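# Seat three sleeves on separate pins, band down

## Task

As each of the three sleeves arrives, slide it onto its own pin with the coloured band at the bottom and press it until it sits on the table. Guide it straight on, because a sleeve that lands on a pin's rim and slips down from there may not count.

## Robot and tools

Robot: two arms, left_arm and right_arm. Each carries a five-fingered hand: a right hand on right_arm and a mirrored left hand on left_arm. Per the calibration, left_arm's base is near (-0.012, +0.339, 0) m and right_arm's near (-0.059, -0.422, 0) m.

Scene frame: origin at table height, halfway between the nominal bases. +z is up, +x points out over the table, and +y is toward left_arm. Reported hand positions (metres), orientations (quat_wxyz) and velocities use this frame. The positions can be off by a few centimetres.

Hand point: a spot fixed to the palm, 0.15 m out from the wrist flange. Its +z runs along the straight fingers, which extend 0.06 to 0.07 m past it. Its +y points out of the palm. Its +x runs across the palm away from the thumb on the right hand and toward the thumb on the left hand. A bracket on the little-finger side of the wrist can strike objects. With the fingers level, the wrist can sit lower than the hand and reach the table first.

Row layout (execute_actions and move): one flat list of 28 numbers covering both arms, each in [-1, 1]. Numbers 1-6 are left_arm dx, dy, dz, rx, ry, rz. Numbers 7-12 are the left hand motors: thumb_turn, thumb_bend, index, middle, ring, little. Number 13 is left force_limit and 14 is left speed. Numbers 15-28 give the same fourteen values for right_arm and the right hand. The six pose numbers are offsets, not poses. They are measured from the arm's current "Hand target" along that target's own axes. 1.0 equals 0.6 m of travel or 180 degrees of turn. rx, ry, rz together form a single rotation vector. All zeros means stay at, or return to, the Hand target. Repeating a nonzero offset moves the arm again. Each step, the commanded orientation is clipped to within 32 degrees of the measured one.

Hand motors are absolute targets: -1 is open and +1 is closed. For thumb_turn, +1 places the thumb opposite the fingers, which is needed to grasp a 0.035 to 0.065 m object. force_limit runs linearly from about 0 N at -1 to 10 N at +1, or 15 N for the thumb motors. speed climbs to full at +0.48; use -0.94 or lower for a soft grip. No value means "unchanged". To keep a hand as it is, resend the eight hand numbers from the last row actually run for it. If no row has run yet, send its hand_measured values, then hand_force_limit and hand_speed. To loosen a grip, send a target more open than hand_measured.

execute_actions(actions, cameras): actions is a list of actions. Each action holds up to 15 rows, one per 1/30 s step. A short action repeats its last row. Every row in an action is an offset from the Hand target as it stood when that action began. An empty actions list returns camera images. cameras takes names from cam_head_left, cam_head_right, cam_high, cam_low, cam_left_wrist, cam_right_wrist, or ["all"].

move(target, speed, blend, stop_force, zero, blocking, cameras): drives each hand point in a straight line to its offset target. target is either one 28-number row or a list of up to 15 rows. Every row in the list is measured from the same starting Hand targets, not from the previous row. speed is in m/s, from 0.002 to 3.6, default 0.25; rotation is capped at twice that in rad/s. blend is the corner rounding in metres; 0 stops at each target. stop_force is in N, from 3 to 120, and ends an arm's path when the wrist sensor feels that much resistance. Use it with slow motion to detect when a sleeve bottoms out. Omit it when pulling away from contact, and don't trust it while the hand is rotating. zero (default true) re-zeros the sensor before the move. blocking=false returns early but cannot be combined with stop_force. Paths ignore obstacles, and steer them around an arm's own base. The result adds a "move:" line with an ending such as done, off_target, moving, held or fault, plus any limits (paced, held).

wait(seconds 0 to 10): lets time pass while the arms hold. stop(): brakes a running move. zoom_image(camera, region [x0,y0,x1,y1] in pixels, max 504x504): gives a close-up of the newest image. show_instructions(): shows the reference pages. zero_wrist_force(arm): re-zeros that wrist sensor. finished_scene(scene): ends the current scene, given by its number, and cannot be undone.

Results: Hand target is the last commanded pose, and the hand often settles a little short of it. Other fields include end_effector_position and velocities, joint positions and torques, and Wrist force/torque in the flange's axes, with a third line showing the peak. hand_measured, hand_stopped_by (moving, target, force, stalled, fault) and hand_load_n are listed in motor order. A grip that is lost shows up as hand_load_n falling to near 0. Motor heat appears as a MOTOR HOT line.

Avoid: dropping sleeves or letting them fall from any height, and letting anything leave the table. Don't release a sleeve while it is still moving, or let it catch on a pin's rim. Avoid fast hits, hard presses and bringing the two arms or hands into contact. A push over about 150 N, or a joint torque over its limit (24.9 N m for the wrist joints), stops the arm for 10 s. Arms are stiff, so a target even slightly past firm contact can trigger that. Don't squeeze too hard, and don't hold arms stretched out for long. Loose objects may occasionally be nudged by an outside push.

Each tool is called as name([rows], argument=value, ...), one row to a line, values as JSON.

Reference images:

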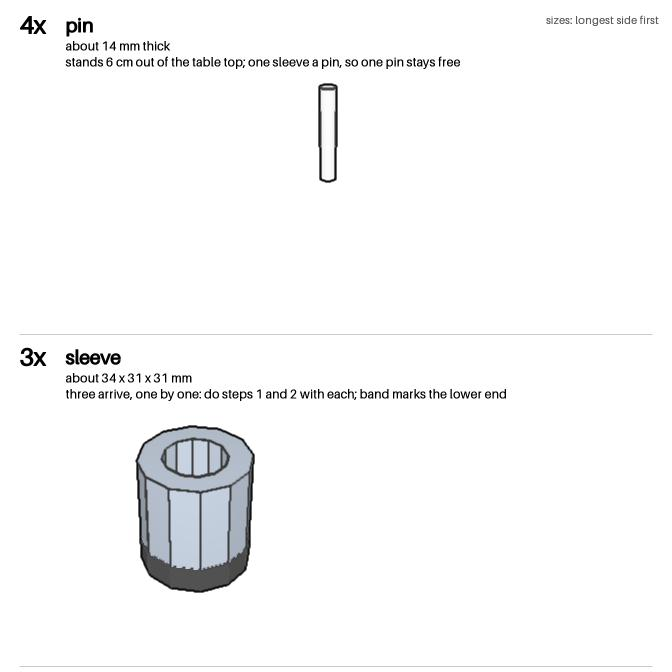

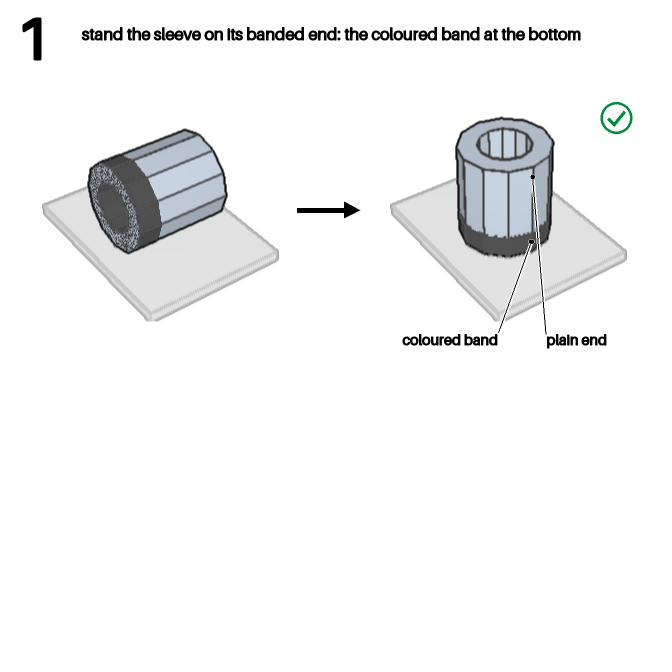

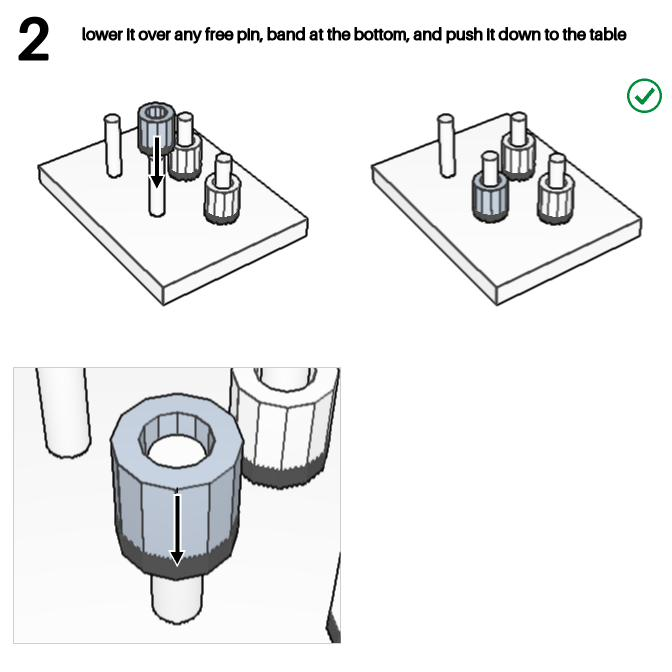

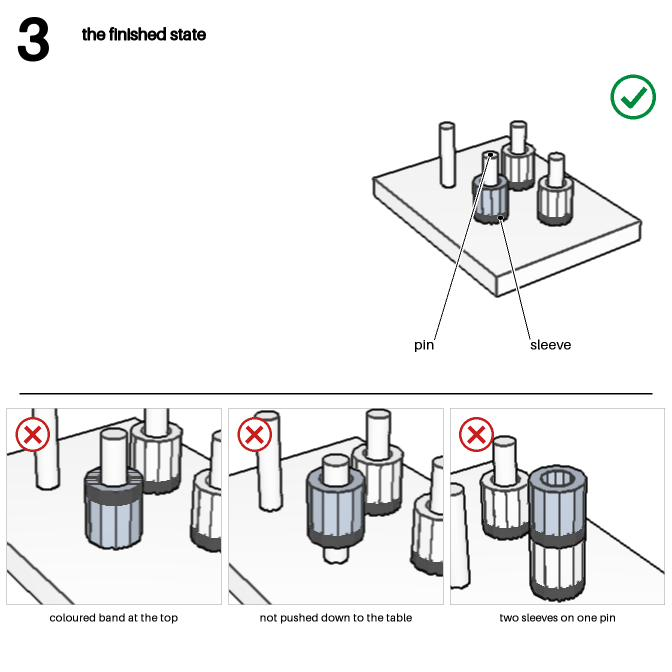

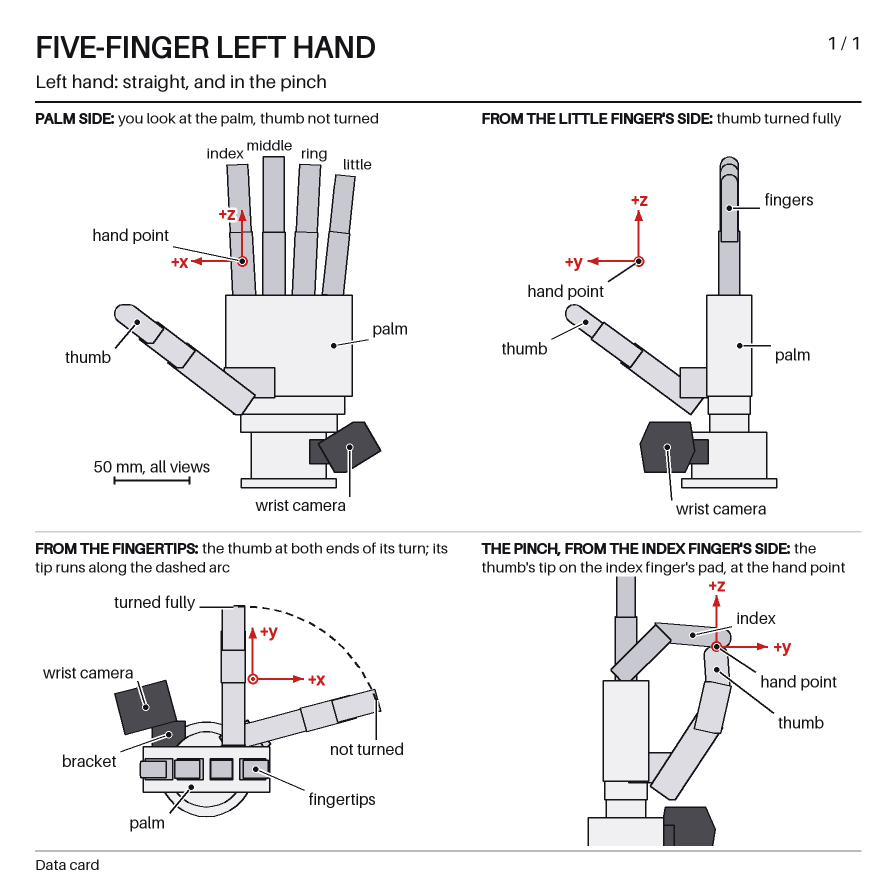

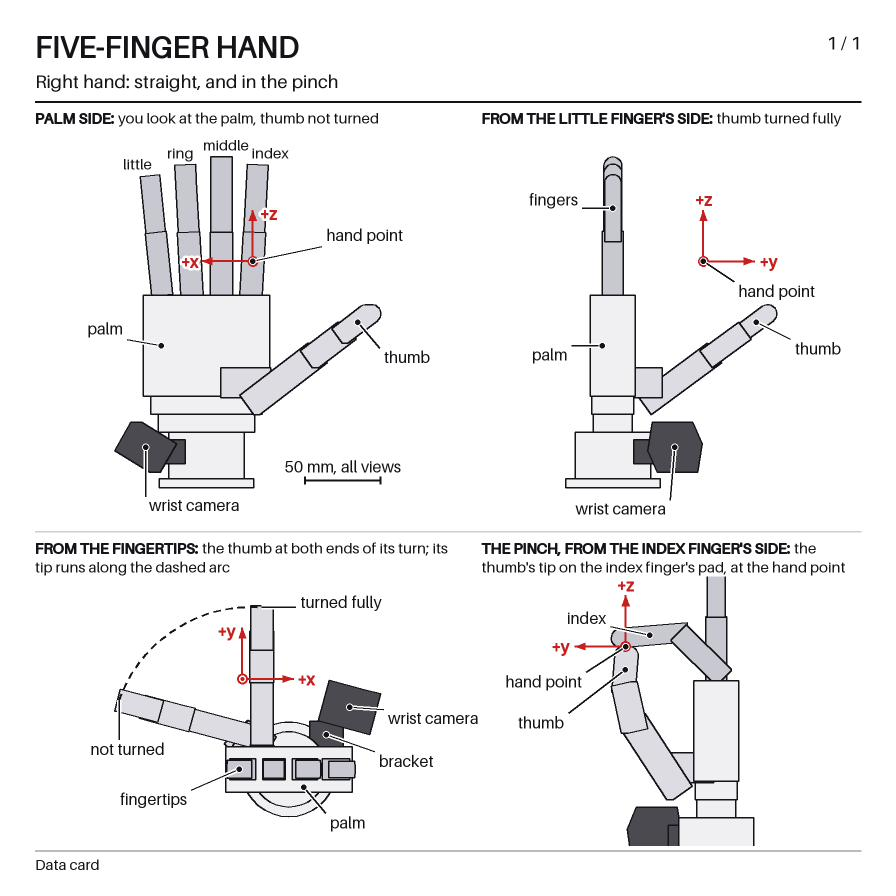

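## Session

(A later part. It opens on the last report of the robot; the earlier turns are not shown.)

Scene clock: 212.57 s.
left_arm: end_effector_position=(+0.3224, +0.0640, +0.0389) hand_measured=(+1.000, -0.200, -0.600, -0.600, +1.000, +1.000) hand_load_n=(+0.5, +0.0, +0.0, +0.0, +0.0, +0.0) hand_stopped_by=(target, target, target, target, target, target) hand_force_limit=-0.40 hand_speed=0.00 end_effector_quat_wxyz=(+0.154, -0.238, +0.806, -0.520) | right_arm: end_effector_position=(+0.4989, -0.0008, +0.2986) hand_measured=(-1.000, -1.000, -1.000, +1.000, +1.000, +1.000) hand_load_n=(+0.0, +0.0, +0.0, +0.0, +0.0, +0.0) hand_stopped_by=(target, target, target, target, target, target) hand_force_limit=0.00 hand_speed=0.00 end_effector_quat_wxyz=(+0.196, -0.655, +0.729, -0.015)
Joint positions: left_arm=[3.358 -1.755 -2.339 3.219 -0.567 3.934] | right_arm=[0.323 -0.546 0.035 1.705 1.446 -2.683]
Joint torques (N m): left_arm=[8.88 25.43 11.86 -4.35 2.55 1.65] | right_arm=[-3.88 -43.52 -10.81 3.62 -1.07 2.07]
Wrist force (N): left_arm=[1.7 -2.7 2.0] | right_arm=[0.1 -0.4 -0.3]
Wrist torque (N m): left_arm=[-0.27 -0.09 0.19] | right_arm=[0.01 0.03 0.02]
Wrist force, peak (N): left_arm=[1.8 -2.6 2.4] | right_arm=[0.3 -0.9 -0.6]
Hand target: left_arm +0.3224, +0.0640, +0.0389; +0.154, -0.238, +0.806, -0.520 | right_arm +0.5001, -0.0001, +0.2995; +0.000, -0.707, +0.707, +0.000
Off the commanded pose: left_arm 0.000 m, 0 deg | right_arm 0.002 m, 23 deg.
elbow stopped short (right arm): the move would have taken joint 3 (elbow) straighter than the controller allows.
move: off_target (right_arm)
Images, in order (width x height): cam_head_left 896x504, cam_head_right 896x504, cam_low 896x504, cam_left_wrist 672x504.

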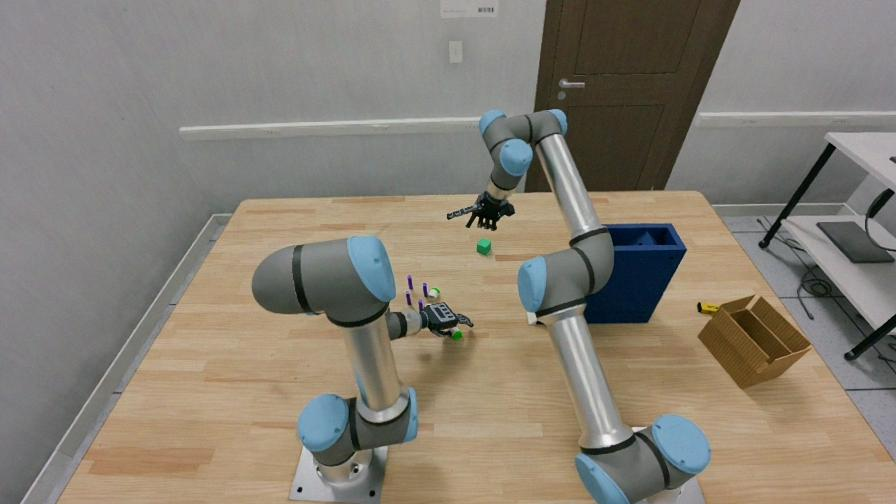

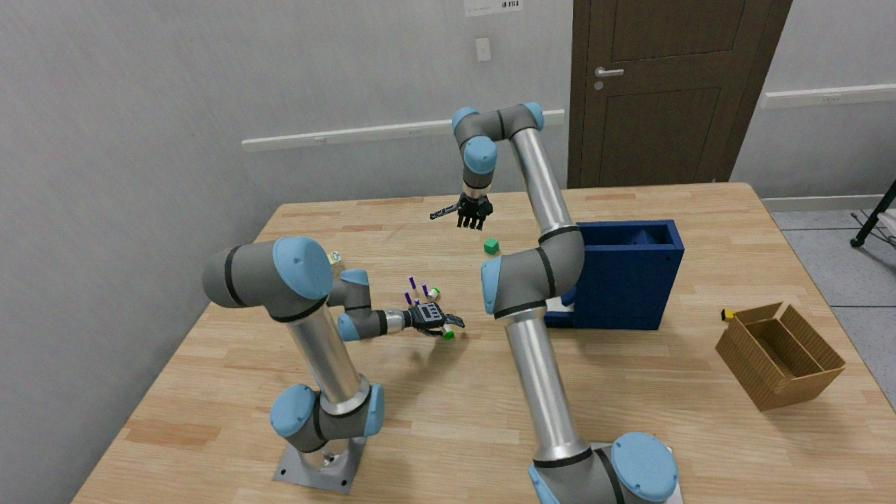

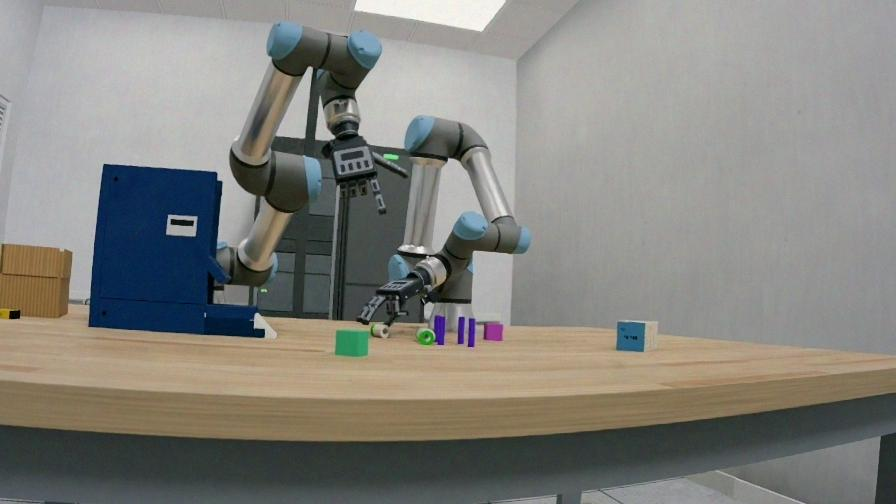

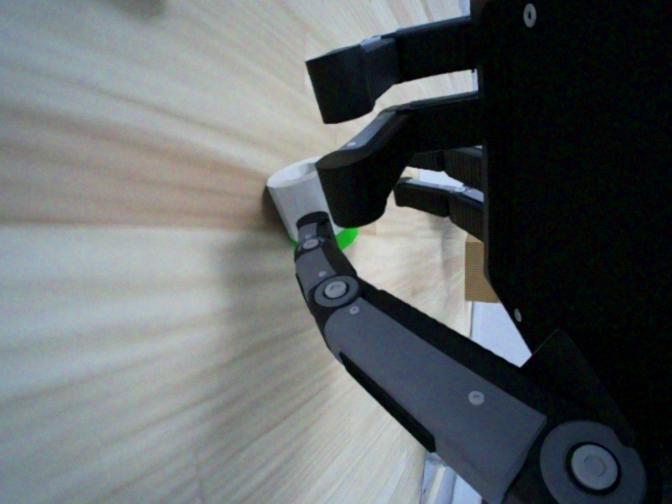

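move([
  [0.0083,0.0035,-0.0077,0,0,0,1,-0.2,-0.6,-0.6,1,1,-0.4,0,0,0,0,0,0,0,-1,-1,-1,1,1,1,0,0],
  [0.0083,0.0268,0.0028,0,0,0,1,-0.2,-0.6,-0.6,1,1,-0.4,0,0,0,0,0,0,0,-1,-1,-1,1,1,1,0,0],
], cameras=["cam_low","cam_left_wrist","cam_head_left", "cam_head_right"], speed=0.04, stop_force=5)

zoom_image(camera="cam_low", region=[360, 280, 420, 350])

zoom_image(camera="cam_left_wrist", region=[190, 120, 390, 320])

zoom_image(camera="cam_head_left", region=[420, 290, 490, 350])

Scene clock: 246.10 s.
left_arm: end_effector_position=(+0.3155, +0.0656, +0.0236) hand_measured=(+1.000, -0.200, -0.600, -0.600, +1.000, +1.000) hand_load_n=(+0.0, +0.0, +0.0, +0.0, +0.0, +0.0) hand_stopped_by=(target, target, target, target, target, target) hand_force_limit=-0.40 hand_speed=0.00 end_effector_quat_wxyz=(+0.154, -0.238, +0.806, -0.520) | right_arm: end_effector_position=(+0.4989, -0.0008, +0.2986) hand_measured=(-1.000, -1.000, -1.000, +1.000, +1.000, +1.000) hand_load_n=(+0.0, +0.0, +0.0, +0.5, +0.0, +0.0) hand_stopped_by=(target, target, target, target, target, target) hand_force_limit=0.00 hand_speed=0.00 end_effector_quat_wxyz=(+0.196, -0.655, +0.729, -0.015)
Joint positions: left_arm=[3.371 -1.787 -2.37 3.267 -0.558 3.952] | right_arm=[0.323 -0.546 0.035 1.705 1.446 -2.683]
Joint torques (N m): left_arm=[-8.71 33.16 22.98 -4.28 -0.72 0.28] | right_arm=[-2.46 -43.64 -10.35 3.59 -0.09 1.69]
Wrist force (N): left_arm=[1.7 -2.7 2.2] | right_arm=[0.3 -0.3 -0.6]
Wrist torque (N m): left_arm=[-0.27 -0.10 0.31] | right_arm=[0.05 0.00 0.04]
Wrist force, peak (N): left_arm=[1.8 -3.0 2.2] | right_arm=[0.2 -0.8 -0.8]
Hand target: left_arm +0.3155, +0.0656, +0.0236; +0.154, -0.238, +0.806, -0.520 | right_arm +0.5001, -0.0001, +0.2995; +0.000, -0.707, +0.707, +0.000
Off the commanded pose: left_arm 0.000 m, 0 deg | right_arm 0.002 m, 23 deg.
elbow stopped short (right arm): the move would have taken joint 3 (elbow) straighter than the controller allows.
move: off_target (right_arm)
Images, in order (width x height): cam_head_left 896x504, cam_head_right 896x504, cam_low 896x504, cam_left_wrist 672x504.

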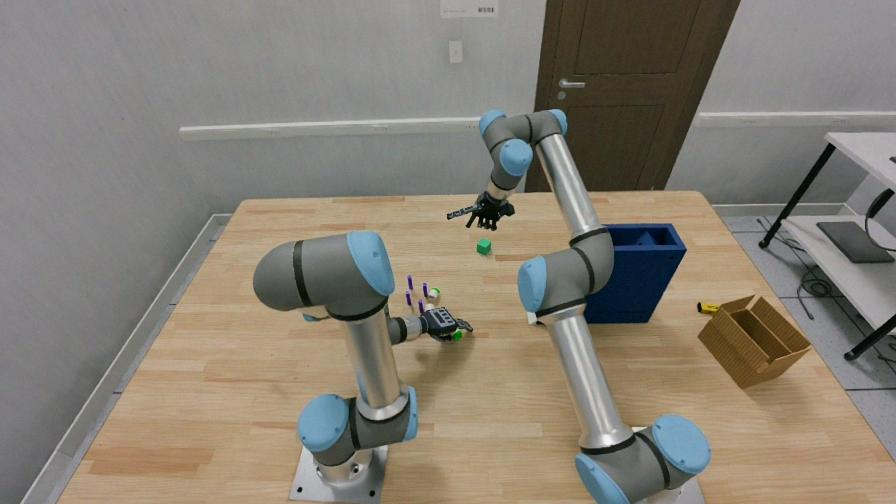

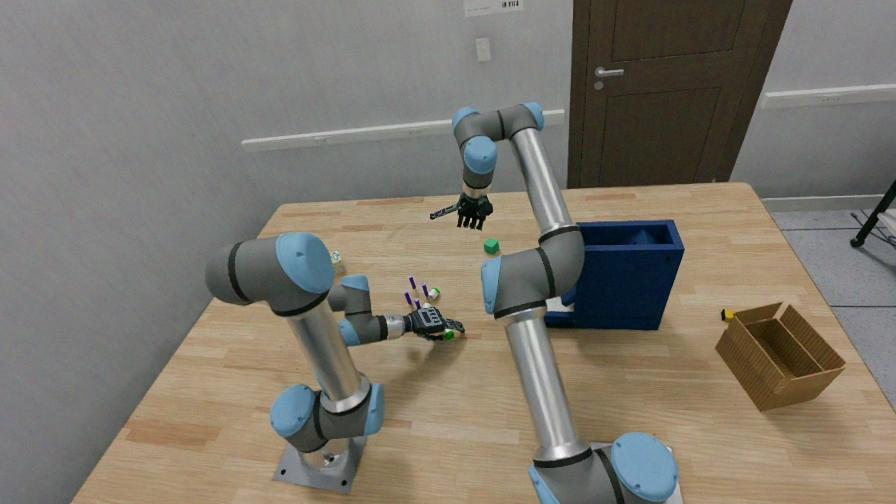

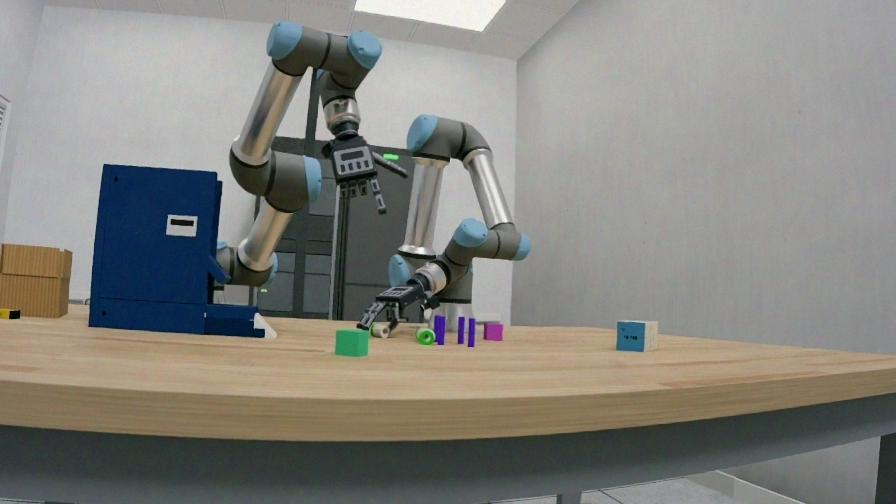

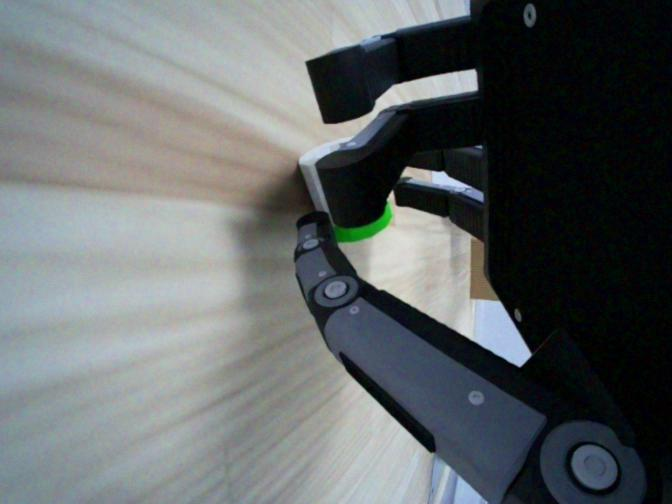

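Scaled by 7.200 from the camera's 896x504 image, which has a finer 1280x720 frame.

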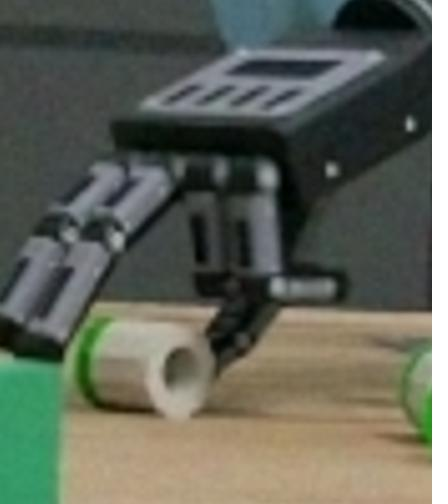

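Scaled by 2.520 from the camera's 672x504 image, which has a finer 960x720 frame.

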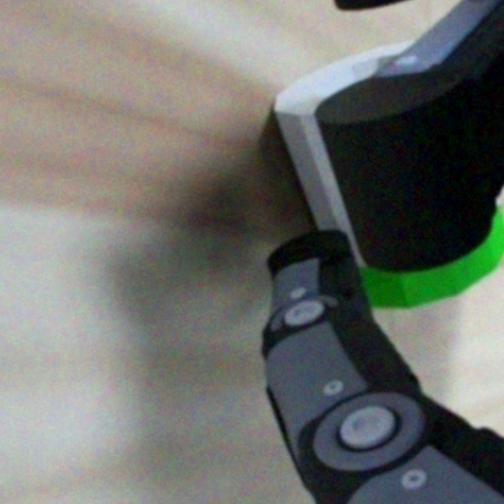

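Scaled by 7.200 from the camera's 896x504 image, which has a finer 1280x720 frame.

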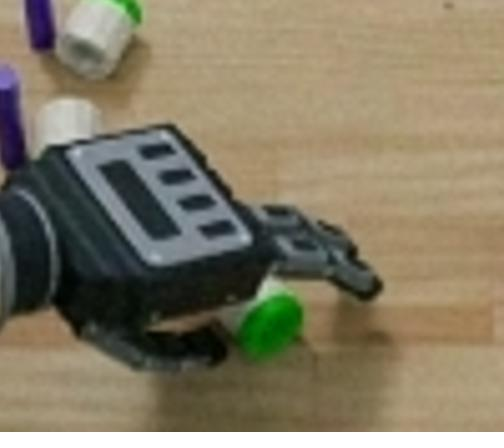

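move([
  [-0.01,0,0,0,0,0,1,-0.2,-0.6,-0.6,1,1,-0.4,0,0,0,0,0,0,0,-1,-1,-1,1,1,1,0,0],
  [-0.01,0.0085,0.0039,0,0,0,1,-0.2,-0.6,-0.6,1,1,-0.4,0,0,0,0,0,0,0,-1,-1,-1,1,1,1,0,0],
], cameras=["cam_low","cam_left_wrist","cam_head_left", "cam_head_right"], speed=0.04, stop_force=5)

zoom_image(camera="cam_low", region=[360, 280, 420, 350])

zoom_image(camera="cam_left_wrist", region=[190, 120, 390, 320])

Scene clock: 252.77 s.
left_arm: end_effector_position=(+0.3205, +0.0688, +0.0180) hand_measured=(+1.000, -0.200, -0.600, -0.600, +1.000, +1.000) hand_load_n=(+0.0, +0.0, +0.0, +0.0, +0.0, +0.5) hand_stopped_by=(target, target, target, target, target, target) hand_force_limit=-0.40 hand_speed=0.00 end_effector_quat_wxyz=(+0.154, -0.238, +0.806, -0.520) | right_arm: end_effector_position=(+0.4989, -0.0008, +0.2986) hand_measured=(-1.000, -1.000, -1.000, +1.000, +1.000, +1.000) hand_load_n=(+0.0, +0.0, +0.0, +0.0, +0.0, +0.0) hand_stopped_by=(target, target, target, target, target, target) hand_force_limit=0.00 hand_speed=0.00 end_effector_quat_wxyz=(+0.196, -0.655, +0.729, -0.015)
Joint positions: left_arm=[3.381 -1.815 -2.362 3.273 -0.552 3.967] | right_arm=[0.323 -0.546 0.035 1.705 1.446 -2.683]
Joint torques (N m): left_arm=[-9.21 31.74 18.22 -4.31 -0.8 -1.76] | right_arm=[-2.13 -43.63 -10.45 3.59 0.23 1.75]
Wrist force (N): left_arm=[1.7 -2.8 1.8] | right_arm=[0.4 -0.4 -0.6]
Wrist torque (N m): left_arm=[-0.26 -0.09 0.29] | right_arm=[0.04 -0.02 0.04]
Wrist force, peak (N): left_arm=[1.8 -3.1 2.2] | right_arm=[0.3 -0.8 -0.6]
Hand target: left_arm +0.3206, +0.0688, +0.0180; +0.154, -0.238, +0.806, -0.520 | right_arm +0.5001, -0.0001, +0.2995; +0.000, -0.707, +0.707, +0.000
Off the commanded pose: left_arm 0.000 m, 0 deg | right_arm 0.002 m, 23 deg.
elbow stopped short (right arm): the move would have taken joint 3 (elbow) straighter than the controller allows.
move: off_target (right_arm)
Images, in order (width x height): cam_head_left 896x504, cam_head_right 896x504, cam_low 896x504, cam_left_wrist 672x504.

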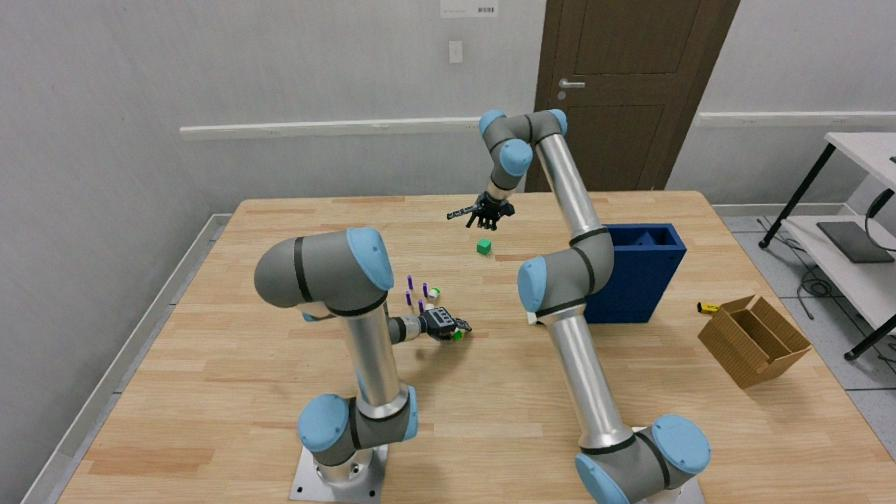

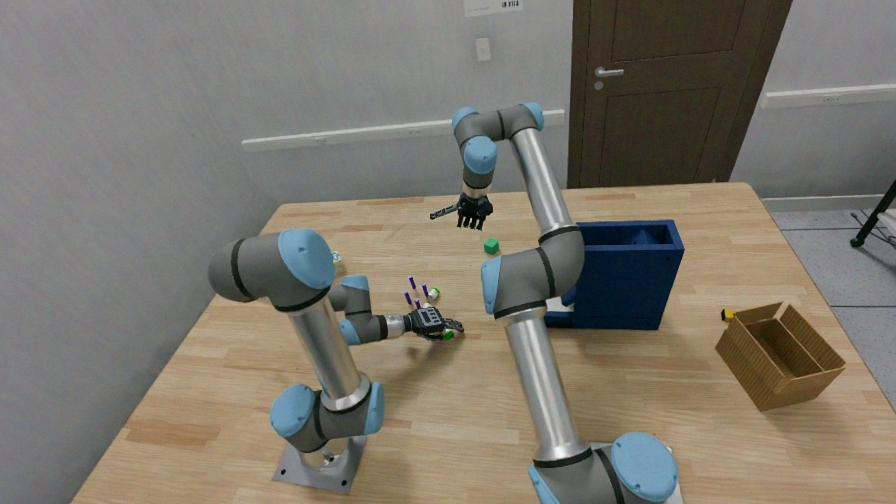

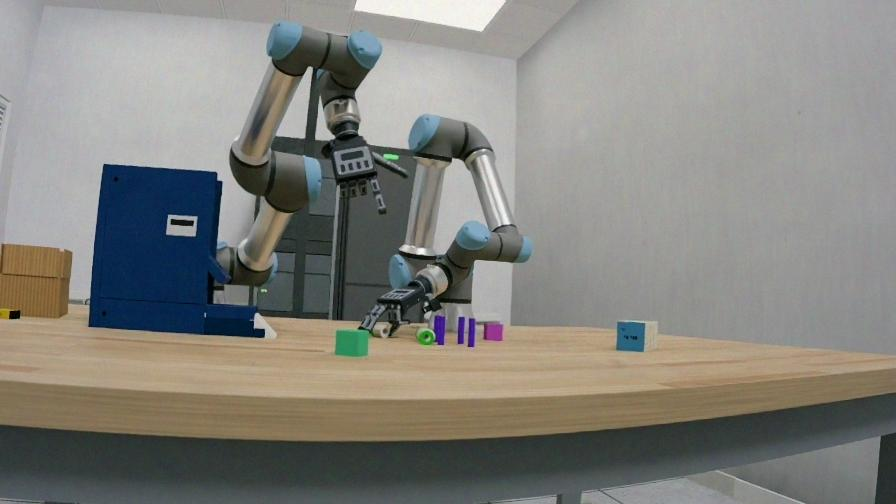

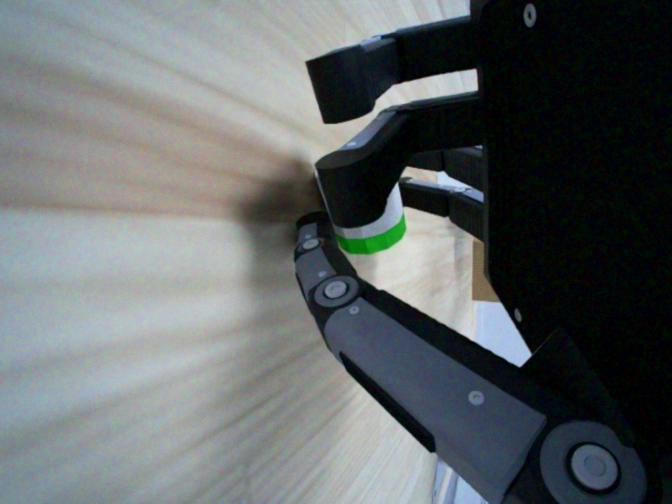

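Scaled by 7.200 from the camera's 896x504 image, which has a finer 1280x720 frame.

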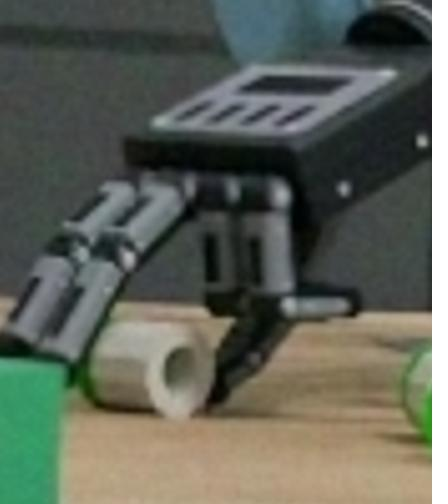

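Scaled by 2.520 from the camera's 672x504 image, which has a finer 960x720 frame.

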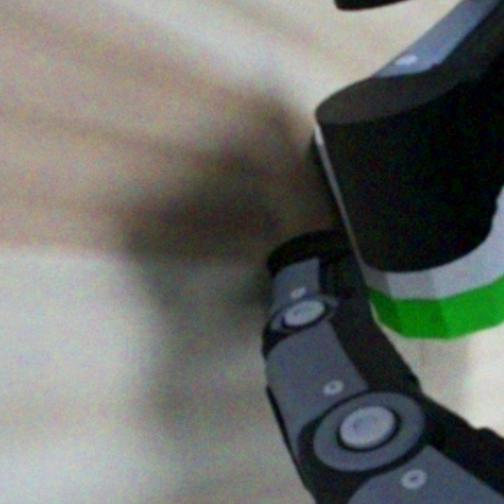

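move(target=[0,0,0,0,0,0,1,-0.2,0.1,0.1,1,1,-0.2,-0.9,0,0,0,0,0,0,-1,-1,-1,1,1,1,0,0], cameras=["cam_low","cam_left_wrist","cam_head_left", "cam_head_right"])

zoom_image(camera="cam_low", region=[360, 280, 420, 350])

zoom_image(camera="cam_left_wrist", region=[190, 120, 390, 320])

Scene clock: 257.83 s.
left_arm: end_effector_position=(+0.3206, +0.0688, +0.0180) hand_measured=(+1.000, -0.200, -0.192, -0.388, +1.000, +1.000) hand_load_n=(+0.0, +0.5, +3.5, +4.0, +0.0, +0.0) hand_stopped_by=(target, target, force, force, target, target) hand_force_limit=-0.20 hand_speed=-0.90 end_effector_quat_wxyz=(+0.154, -0.238, +0.806, -0.520) | right_arm: end_effector_position=(+0.4989, -0.0008, +0.2986) hand_measured=(-1.000, -1.000, -1.000, +1.000, +1.000, +1.000) hand_load_n=(+0.0, +0.0, +0.0, +0.0, +0.0, +0.0) hand_stopped_by=(target, target, target, target, target, target) hand_force_limit=0.00 hand_speed=0.00 end_effector_quat_wxyz=(+0.196, -0.655, +0.729, -0.015)
Joint positions: left_arm=[3.381 -1.815 -2.361 3.273 -0.552 3.967] | right_arm=[0.323 -0.546 0.035 1.705 1.446 -2.683]
Joint torques (N m): left_arm=[-7.28 25.85 15.9 -3.84 -0.28 1.36] | right_arm=[-2 -43.61 -10.41 3.68 0.35 1.69]
Wrist force (N): left_arm=[1.4 -12.4 2.5] | right_arm=[0.3 -0.6 -0.4]
Wrist torque (N m): left_arm=[-0.03 -0.11 0.39] | right_arm=[-0.01 0.01 0.02]
Wrist force, peak (N): left_arm=[1.4 -13.2 2.0] | right_arm=[0.4 -0.6 -0.9]
Hand target: left_arm +0.3206, +0.0688, +0.0180; +0.154, -0.238, +0.806, -0.520 | right_arm +0.5001, -0.0001, +0.2995; +0.000, -0.707, +0.707, +0.000
Off the commanded pose: left_arm 0.000 m, 0 deg | right_arm 0.002 m, 23 deg.
elbow stopped short (right arm): the move would have taken joint 3 (elbow) straighter than the controller allows.
move: off_target (right_arm)
Images, in order (width x height): cam_head_left 896x504, cam_head_right 896x504, cam_low 896x504, cam_left_wrist 672x504.

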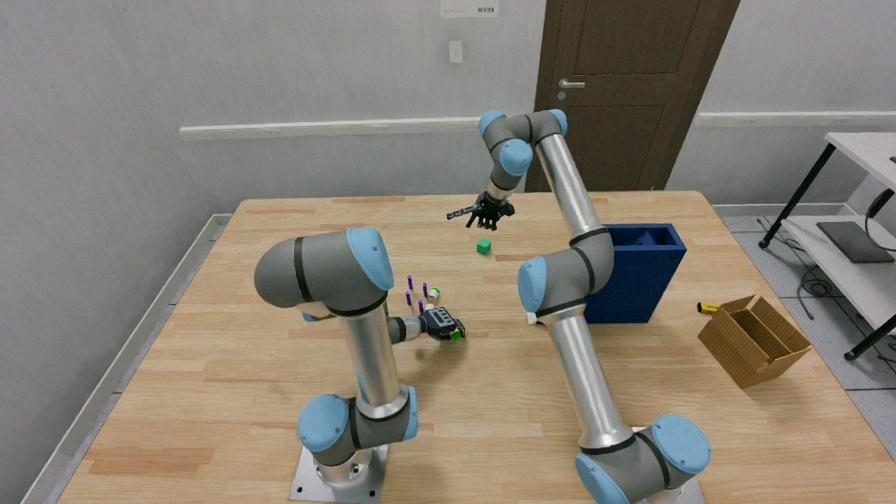

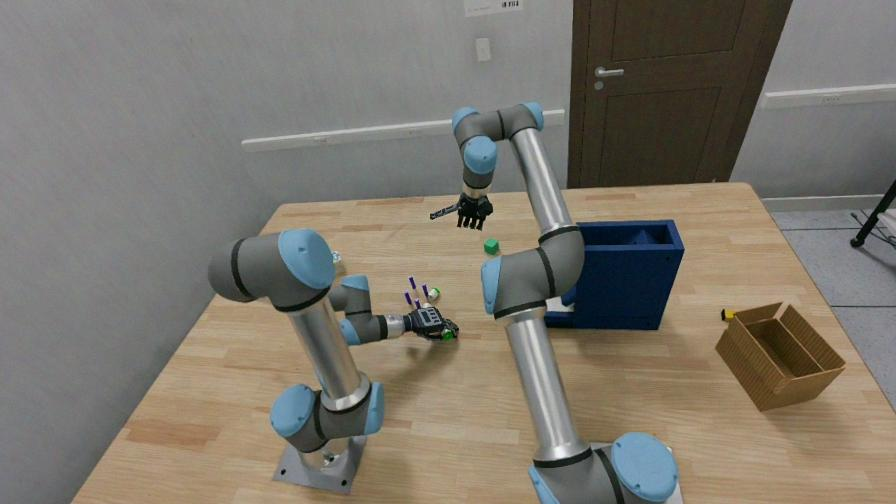

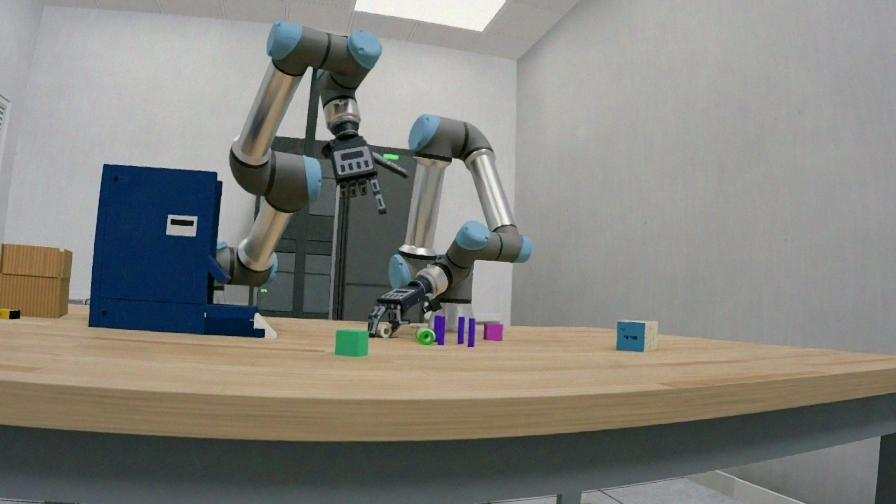

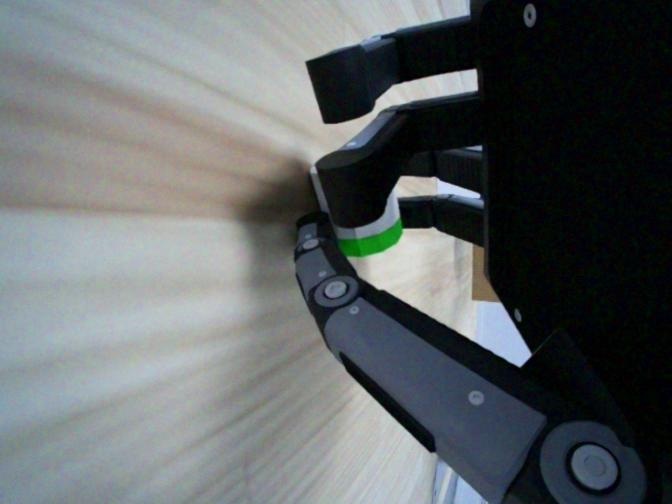

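Scaled by 7.200 from the camera's 896x504 image, which has a finer 1280x720 frame.

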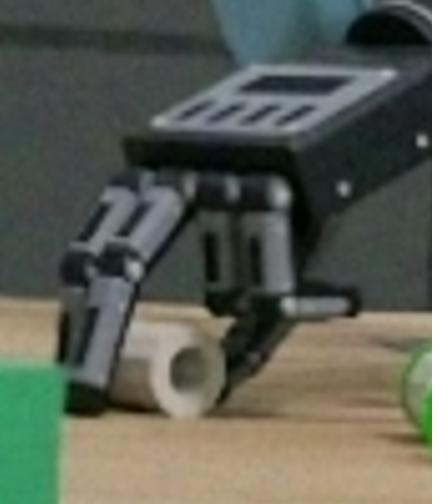

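Scaled by 2.520 from the camera's 672x504 image, which has a finer 960x720 frame.

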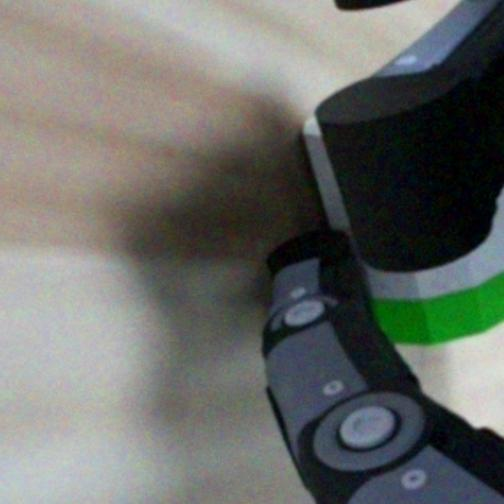

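move(target=[0,-0.0076,-0.0034,0,0,0,1,-0.2,0.1,0.1,1,1,-0.2,-0.9,0,0,0,0,0,0,-1,-1,-1,1,1,1,0,0], speed=0.03)

move(target=[0,0,0,0,0,0,1,-0.2,0.12,0.12,1,1,-0.2,-0.9,0,0,0,0,0,0,-1,-1,-1,1,1,1,0,0], cameras=["cam_low","cam_left_wrist"])

zoom_image(camera="cam_low", region=[360, 280, 420, 350])

zoom_image(camera="cam_left_wrist", region=[190, 120, 390, 320])

Scene clock: 261.33 s.
left_arm: end_effector_position=(+0.3206, +0.0688, +0.0231) hand_measured=(+1.000, -0.200, -0.192, -0.388, +1.000, +1.000) hand_load_n=(+0.0, +0.0, +0.0, +0.0, +0.0, +0.5) hand_stopped_by=(target, target, force, force, target, target) hand_force_limit=-0.20 hand_speed=-0.90 end_effector_quat_wxyz=(+0.154, -0.238, +0.806, -0.520) | right_arm: end_effector_position=(+0.4989, -0.0008, +0.2986) hand_measured=(-1.000, -1.000, -1.000, +1.000, +1.000, +1.000) hand_load_n=(+0.0, +0.0, +0.0, +0.0, +0.0, +0.0) hand_stopped_by=(target, target, target, target, target, target) hand_force_limit=0.00 hand_speed=0.00 end_effector_quat_wxyz=(+0.196, -0.655, +0.729, -0.015)
Joint positions: left_arm=[3.381 -1.8 -2.358 3.256 -0.552 3.966] | right_arm=[0.323 -0.546 0.035 1.705 1.446 -2.683]
Joint torques (N m): left_arm=[-8.7 12.03 18.64 0.53 -0.6 -2.35] | right_arm=[-1.99 -43.42 -10.56 3.67 0.42 1.57]
Wrist force (N): left_arm=[1.8 -2.8 2.1] | right_arm=[-0.1 -0.4 -0.6]
Wrist torque (N m): left_arm=[-0.28 -0.10 0.30] | right_arm=[0.04 0.06 0.02]
Wrist force, peak (N): left_arm=[1.5 -13.3 2.1] | right_arm=[0.4 -0.8 -0.7]
Hand target: left_arm +0.3206, +0.0688, +0.0230; +0.154, -0.238, +0.806, -0.520 | right_arm +0.5001, -0.0001, +0.2995; +0.000, -0.707, +0.707, +0.000
Off the commanded pose: left_arm 0.000 m, 0 deg | right_arm 0.002 m, 23 deg.
elbow stopped short (right arm): the move would have taken joint 3 (elbow) straighter than the controller allows.
move: off_target (right_arm)

Scene clock: 262.33 s.
left_arm: end_effector_position=(+0.3206, +0.0688, +0.0230) hand_measured=(+1.000, -0.200, -0.148, -0.186, +1.000, +1.000) hand_load_n=(-0.5, +1.5, +3.5, +4.5, +0.0, +0.0) hand_stopped_by=(target, target, force, force, target, target) hand_force_limit=-0.20 hand_speed=-0.90 end_effector_quat_wxyz=(+0.154, -0.238, +0.806, -0.520) | right_arm: end_effector_position=(+0.4989, -0.0008, +0.2986) hand_measured=(-1.000, -1.000, -1.000, +1.000, +1.000, +1.000) hand_load_n=(+0.0, +0.0, +0.0, +0.0, +0.5, +0.0) hand_stopped_by=(target, target, target, target, target, target) hand_force_limit=0.00 hand_speed=0.00 end_effector_quat_wxyz=(+0.196, -0.655, +0.729, -0.015)
Joint positions: left_arm=[3.381 -1.801 -2.358 3.256 -0.552 3.966] | right_arm=[0.323 -0.546 0.035 1.705 1.446 -2.683]
Joint torques (N m): left_arm=[-8 4.66 1.25 0.8 -0.36 -1.87] | right_arm=[-2.21 -43.7 -10.19 3.67 0.49 1.63]
Wrist force (N): left_arm=[1.4 -12.7 0.8] | right_arm=[0.2 -0.7 -0.5]
Wrist torque (N m): left_arm=[-0.13 -0.09 0.49] | right_arm=[-0.01 0.00 0.02]
Wrist force, peak (N): left_arm=[1.4 -13.4 1.0] | right_arm=[0.2 -0.7 -0.7]
Hand target: left_arm +0.3206, +0.0688, +0.0230; +0.154, -0.238, +0.806, -0.520 | right_arm +0.5001, -0.0001, +0.2995; +0.000, -0.707, +0.707, +0.000
Off the commanded pose: left_arm 0.000 m, 0 deg | right_arm 0.002 m, 23 deg.
elbow stopped short (right arm): the move would have taken joint 3 (elbow) straighter than the controller allows.
move: off_target (right_arm)
Images, in order (width x height): cam_low 896x504, cam_left_wrist 672x504.

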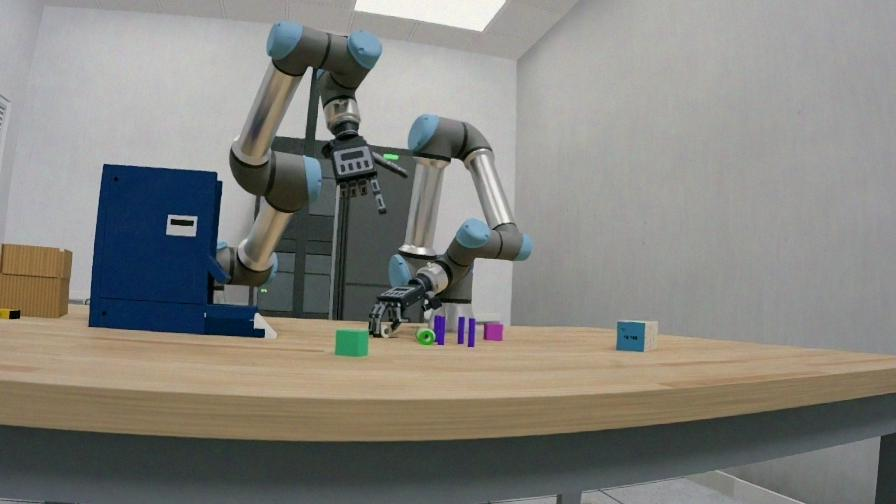

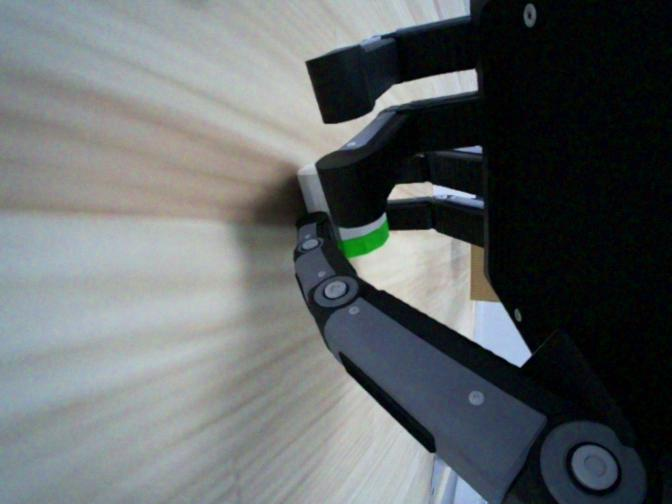

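Scaled by 7.200 from the camera's 896x504 image, which has a finer 1280x720 frame.

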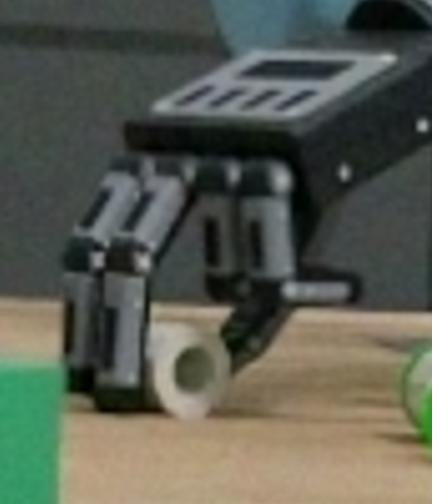

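Scaled by 2.520 from the camera's 672x504 image, which has a finer 960x720 frame.

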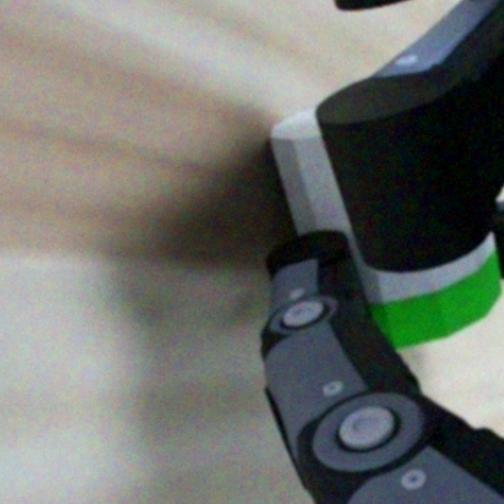

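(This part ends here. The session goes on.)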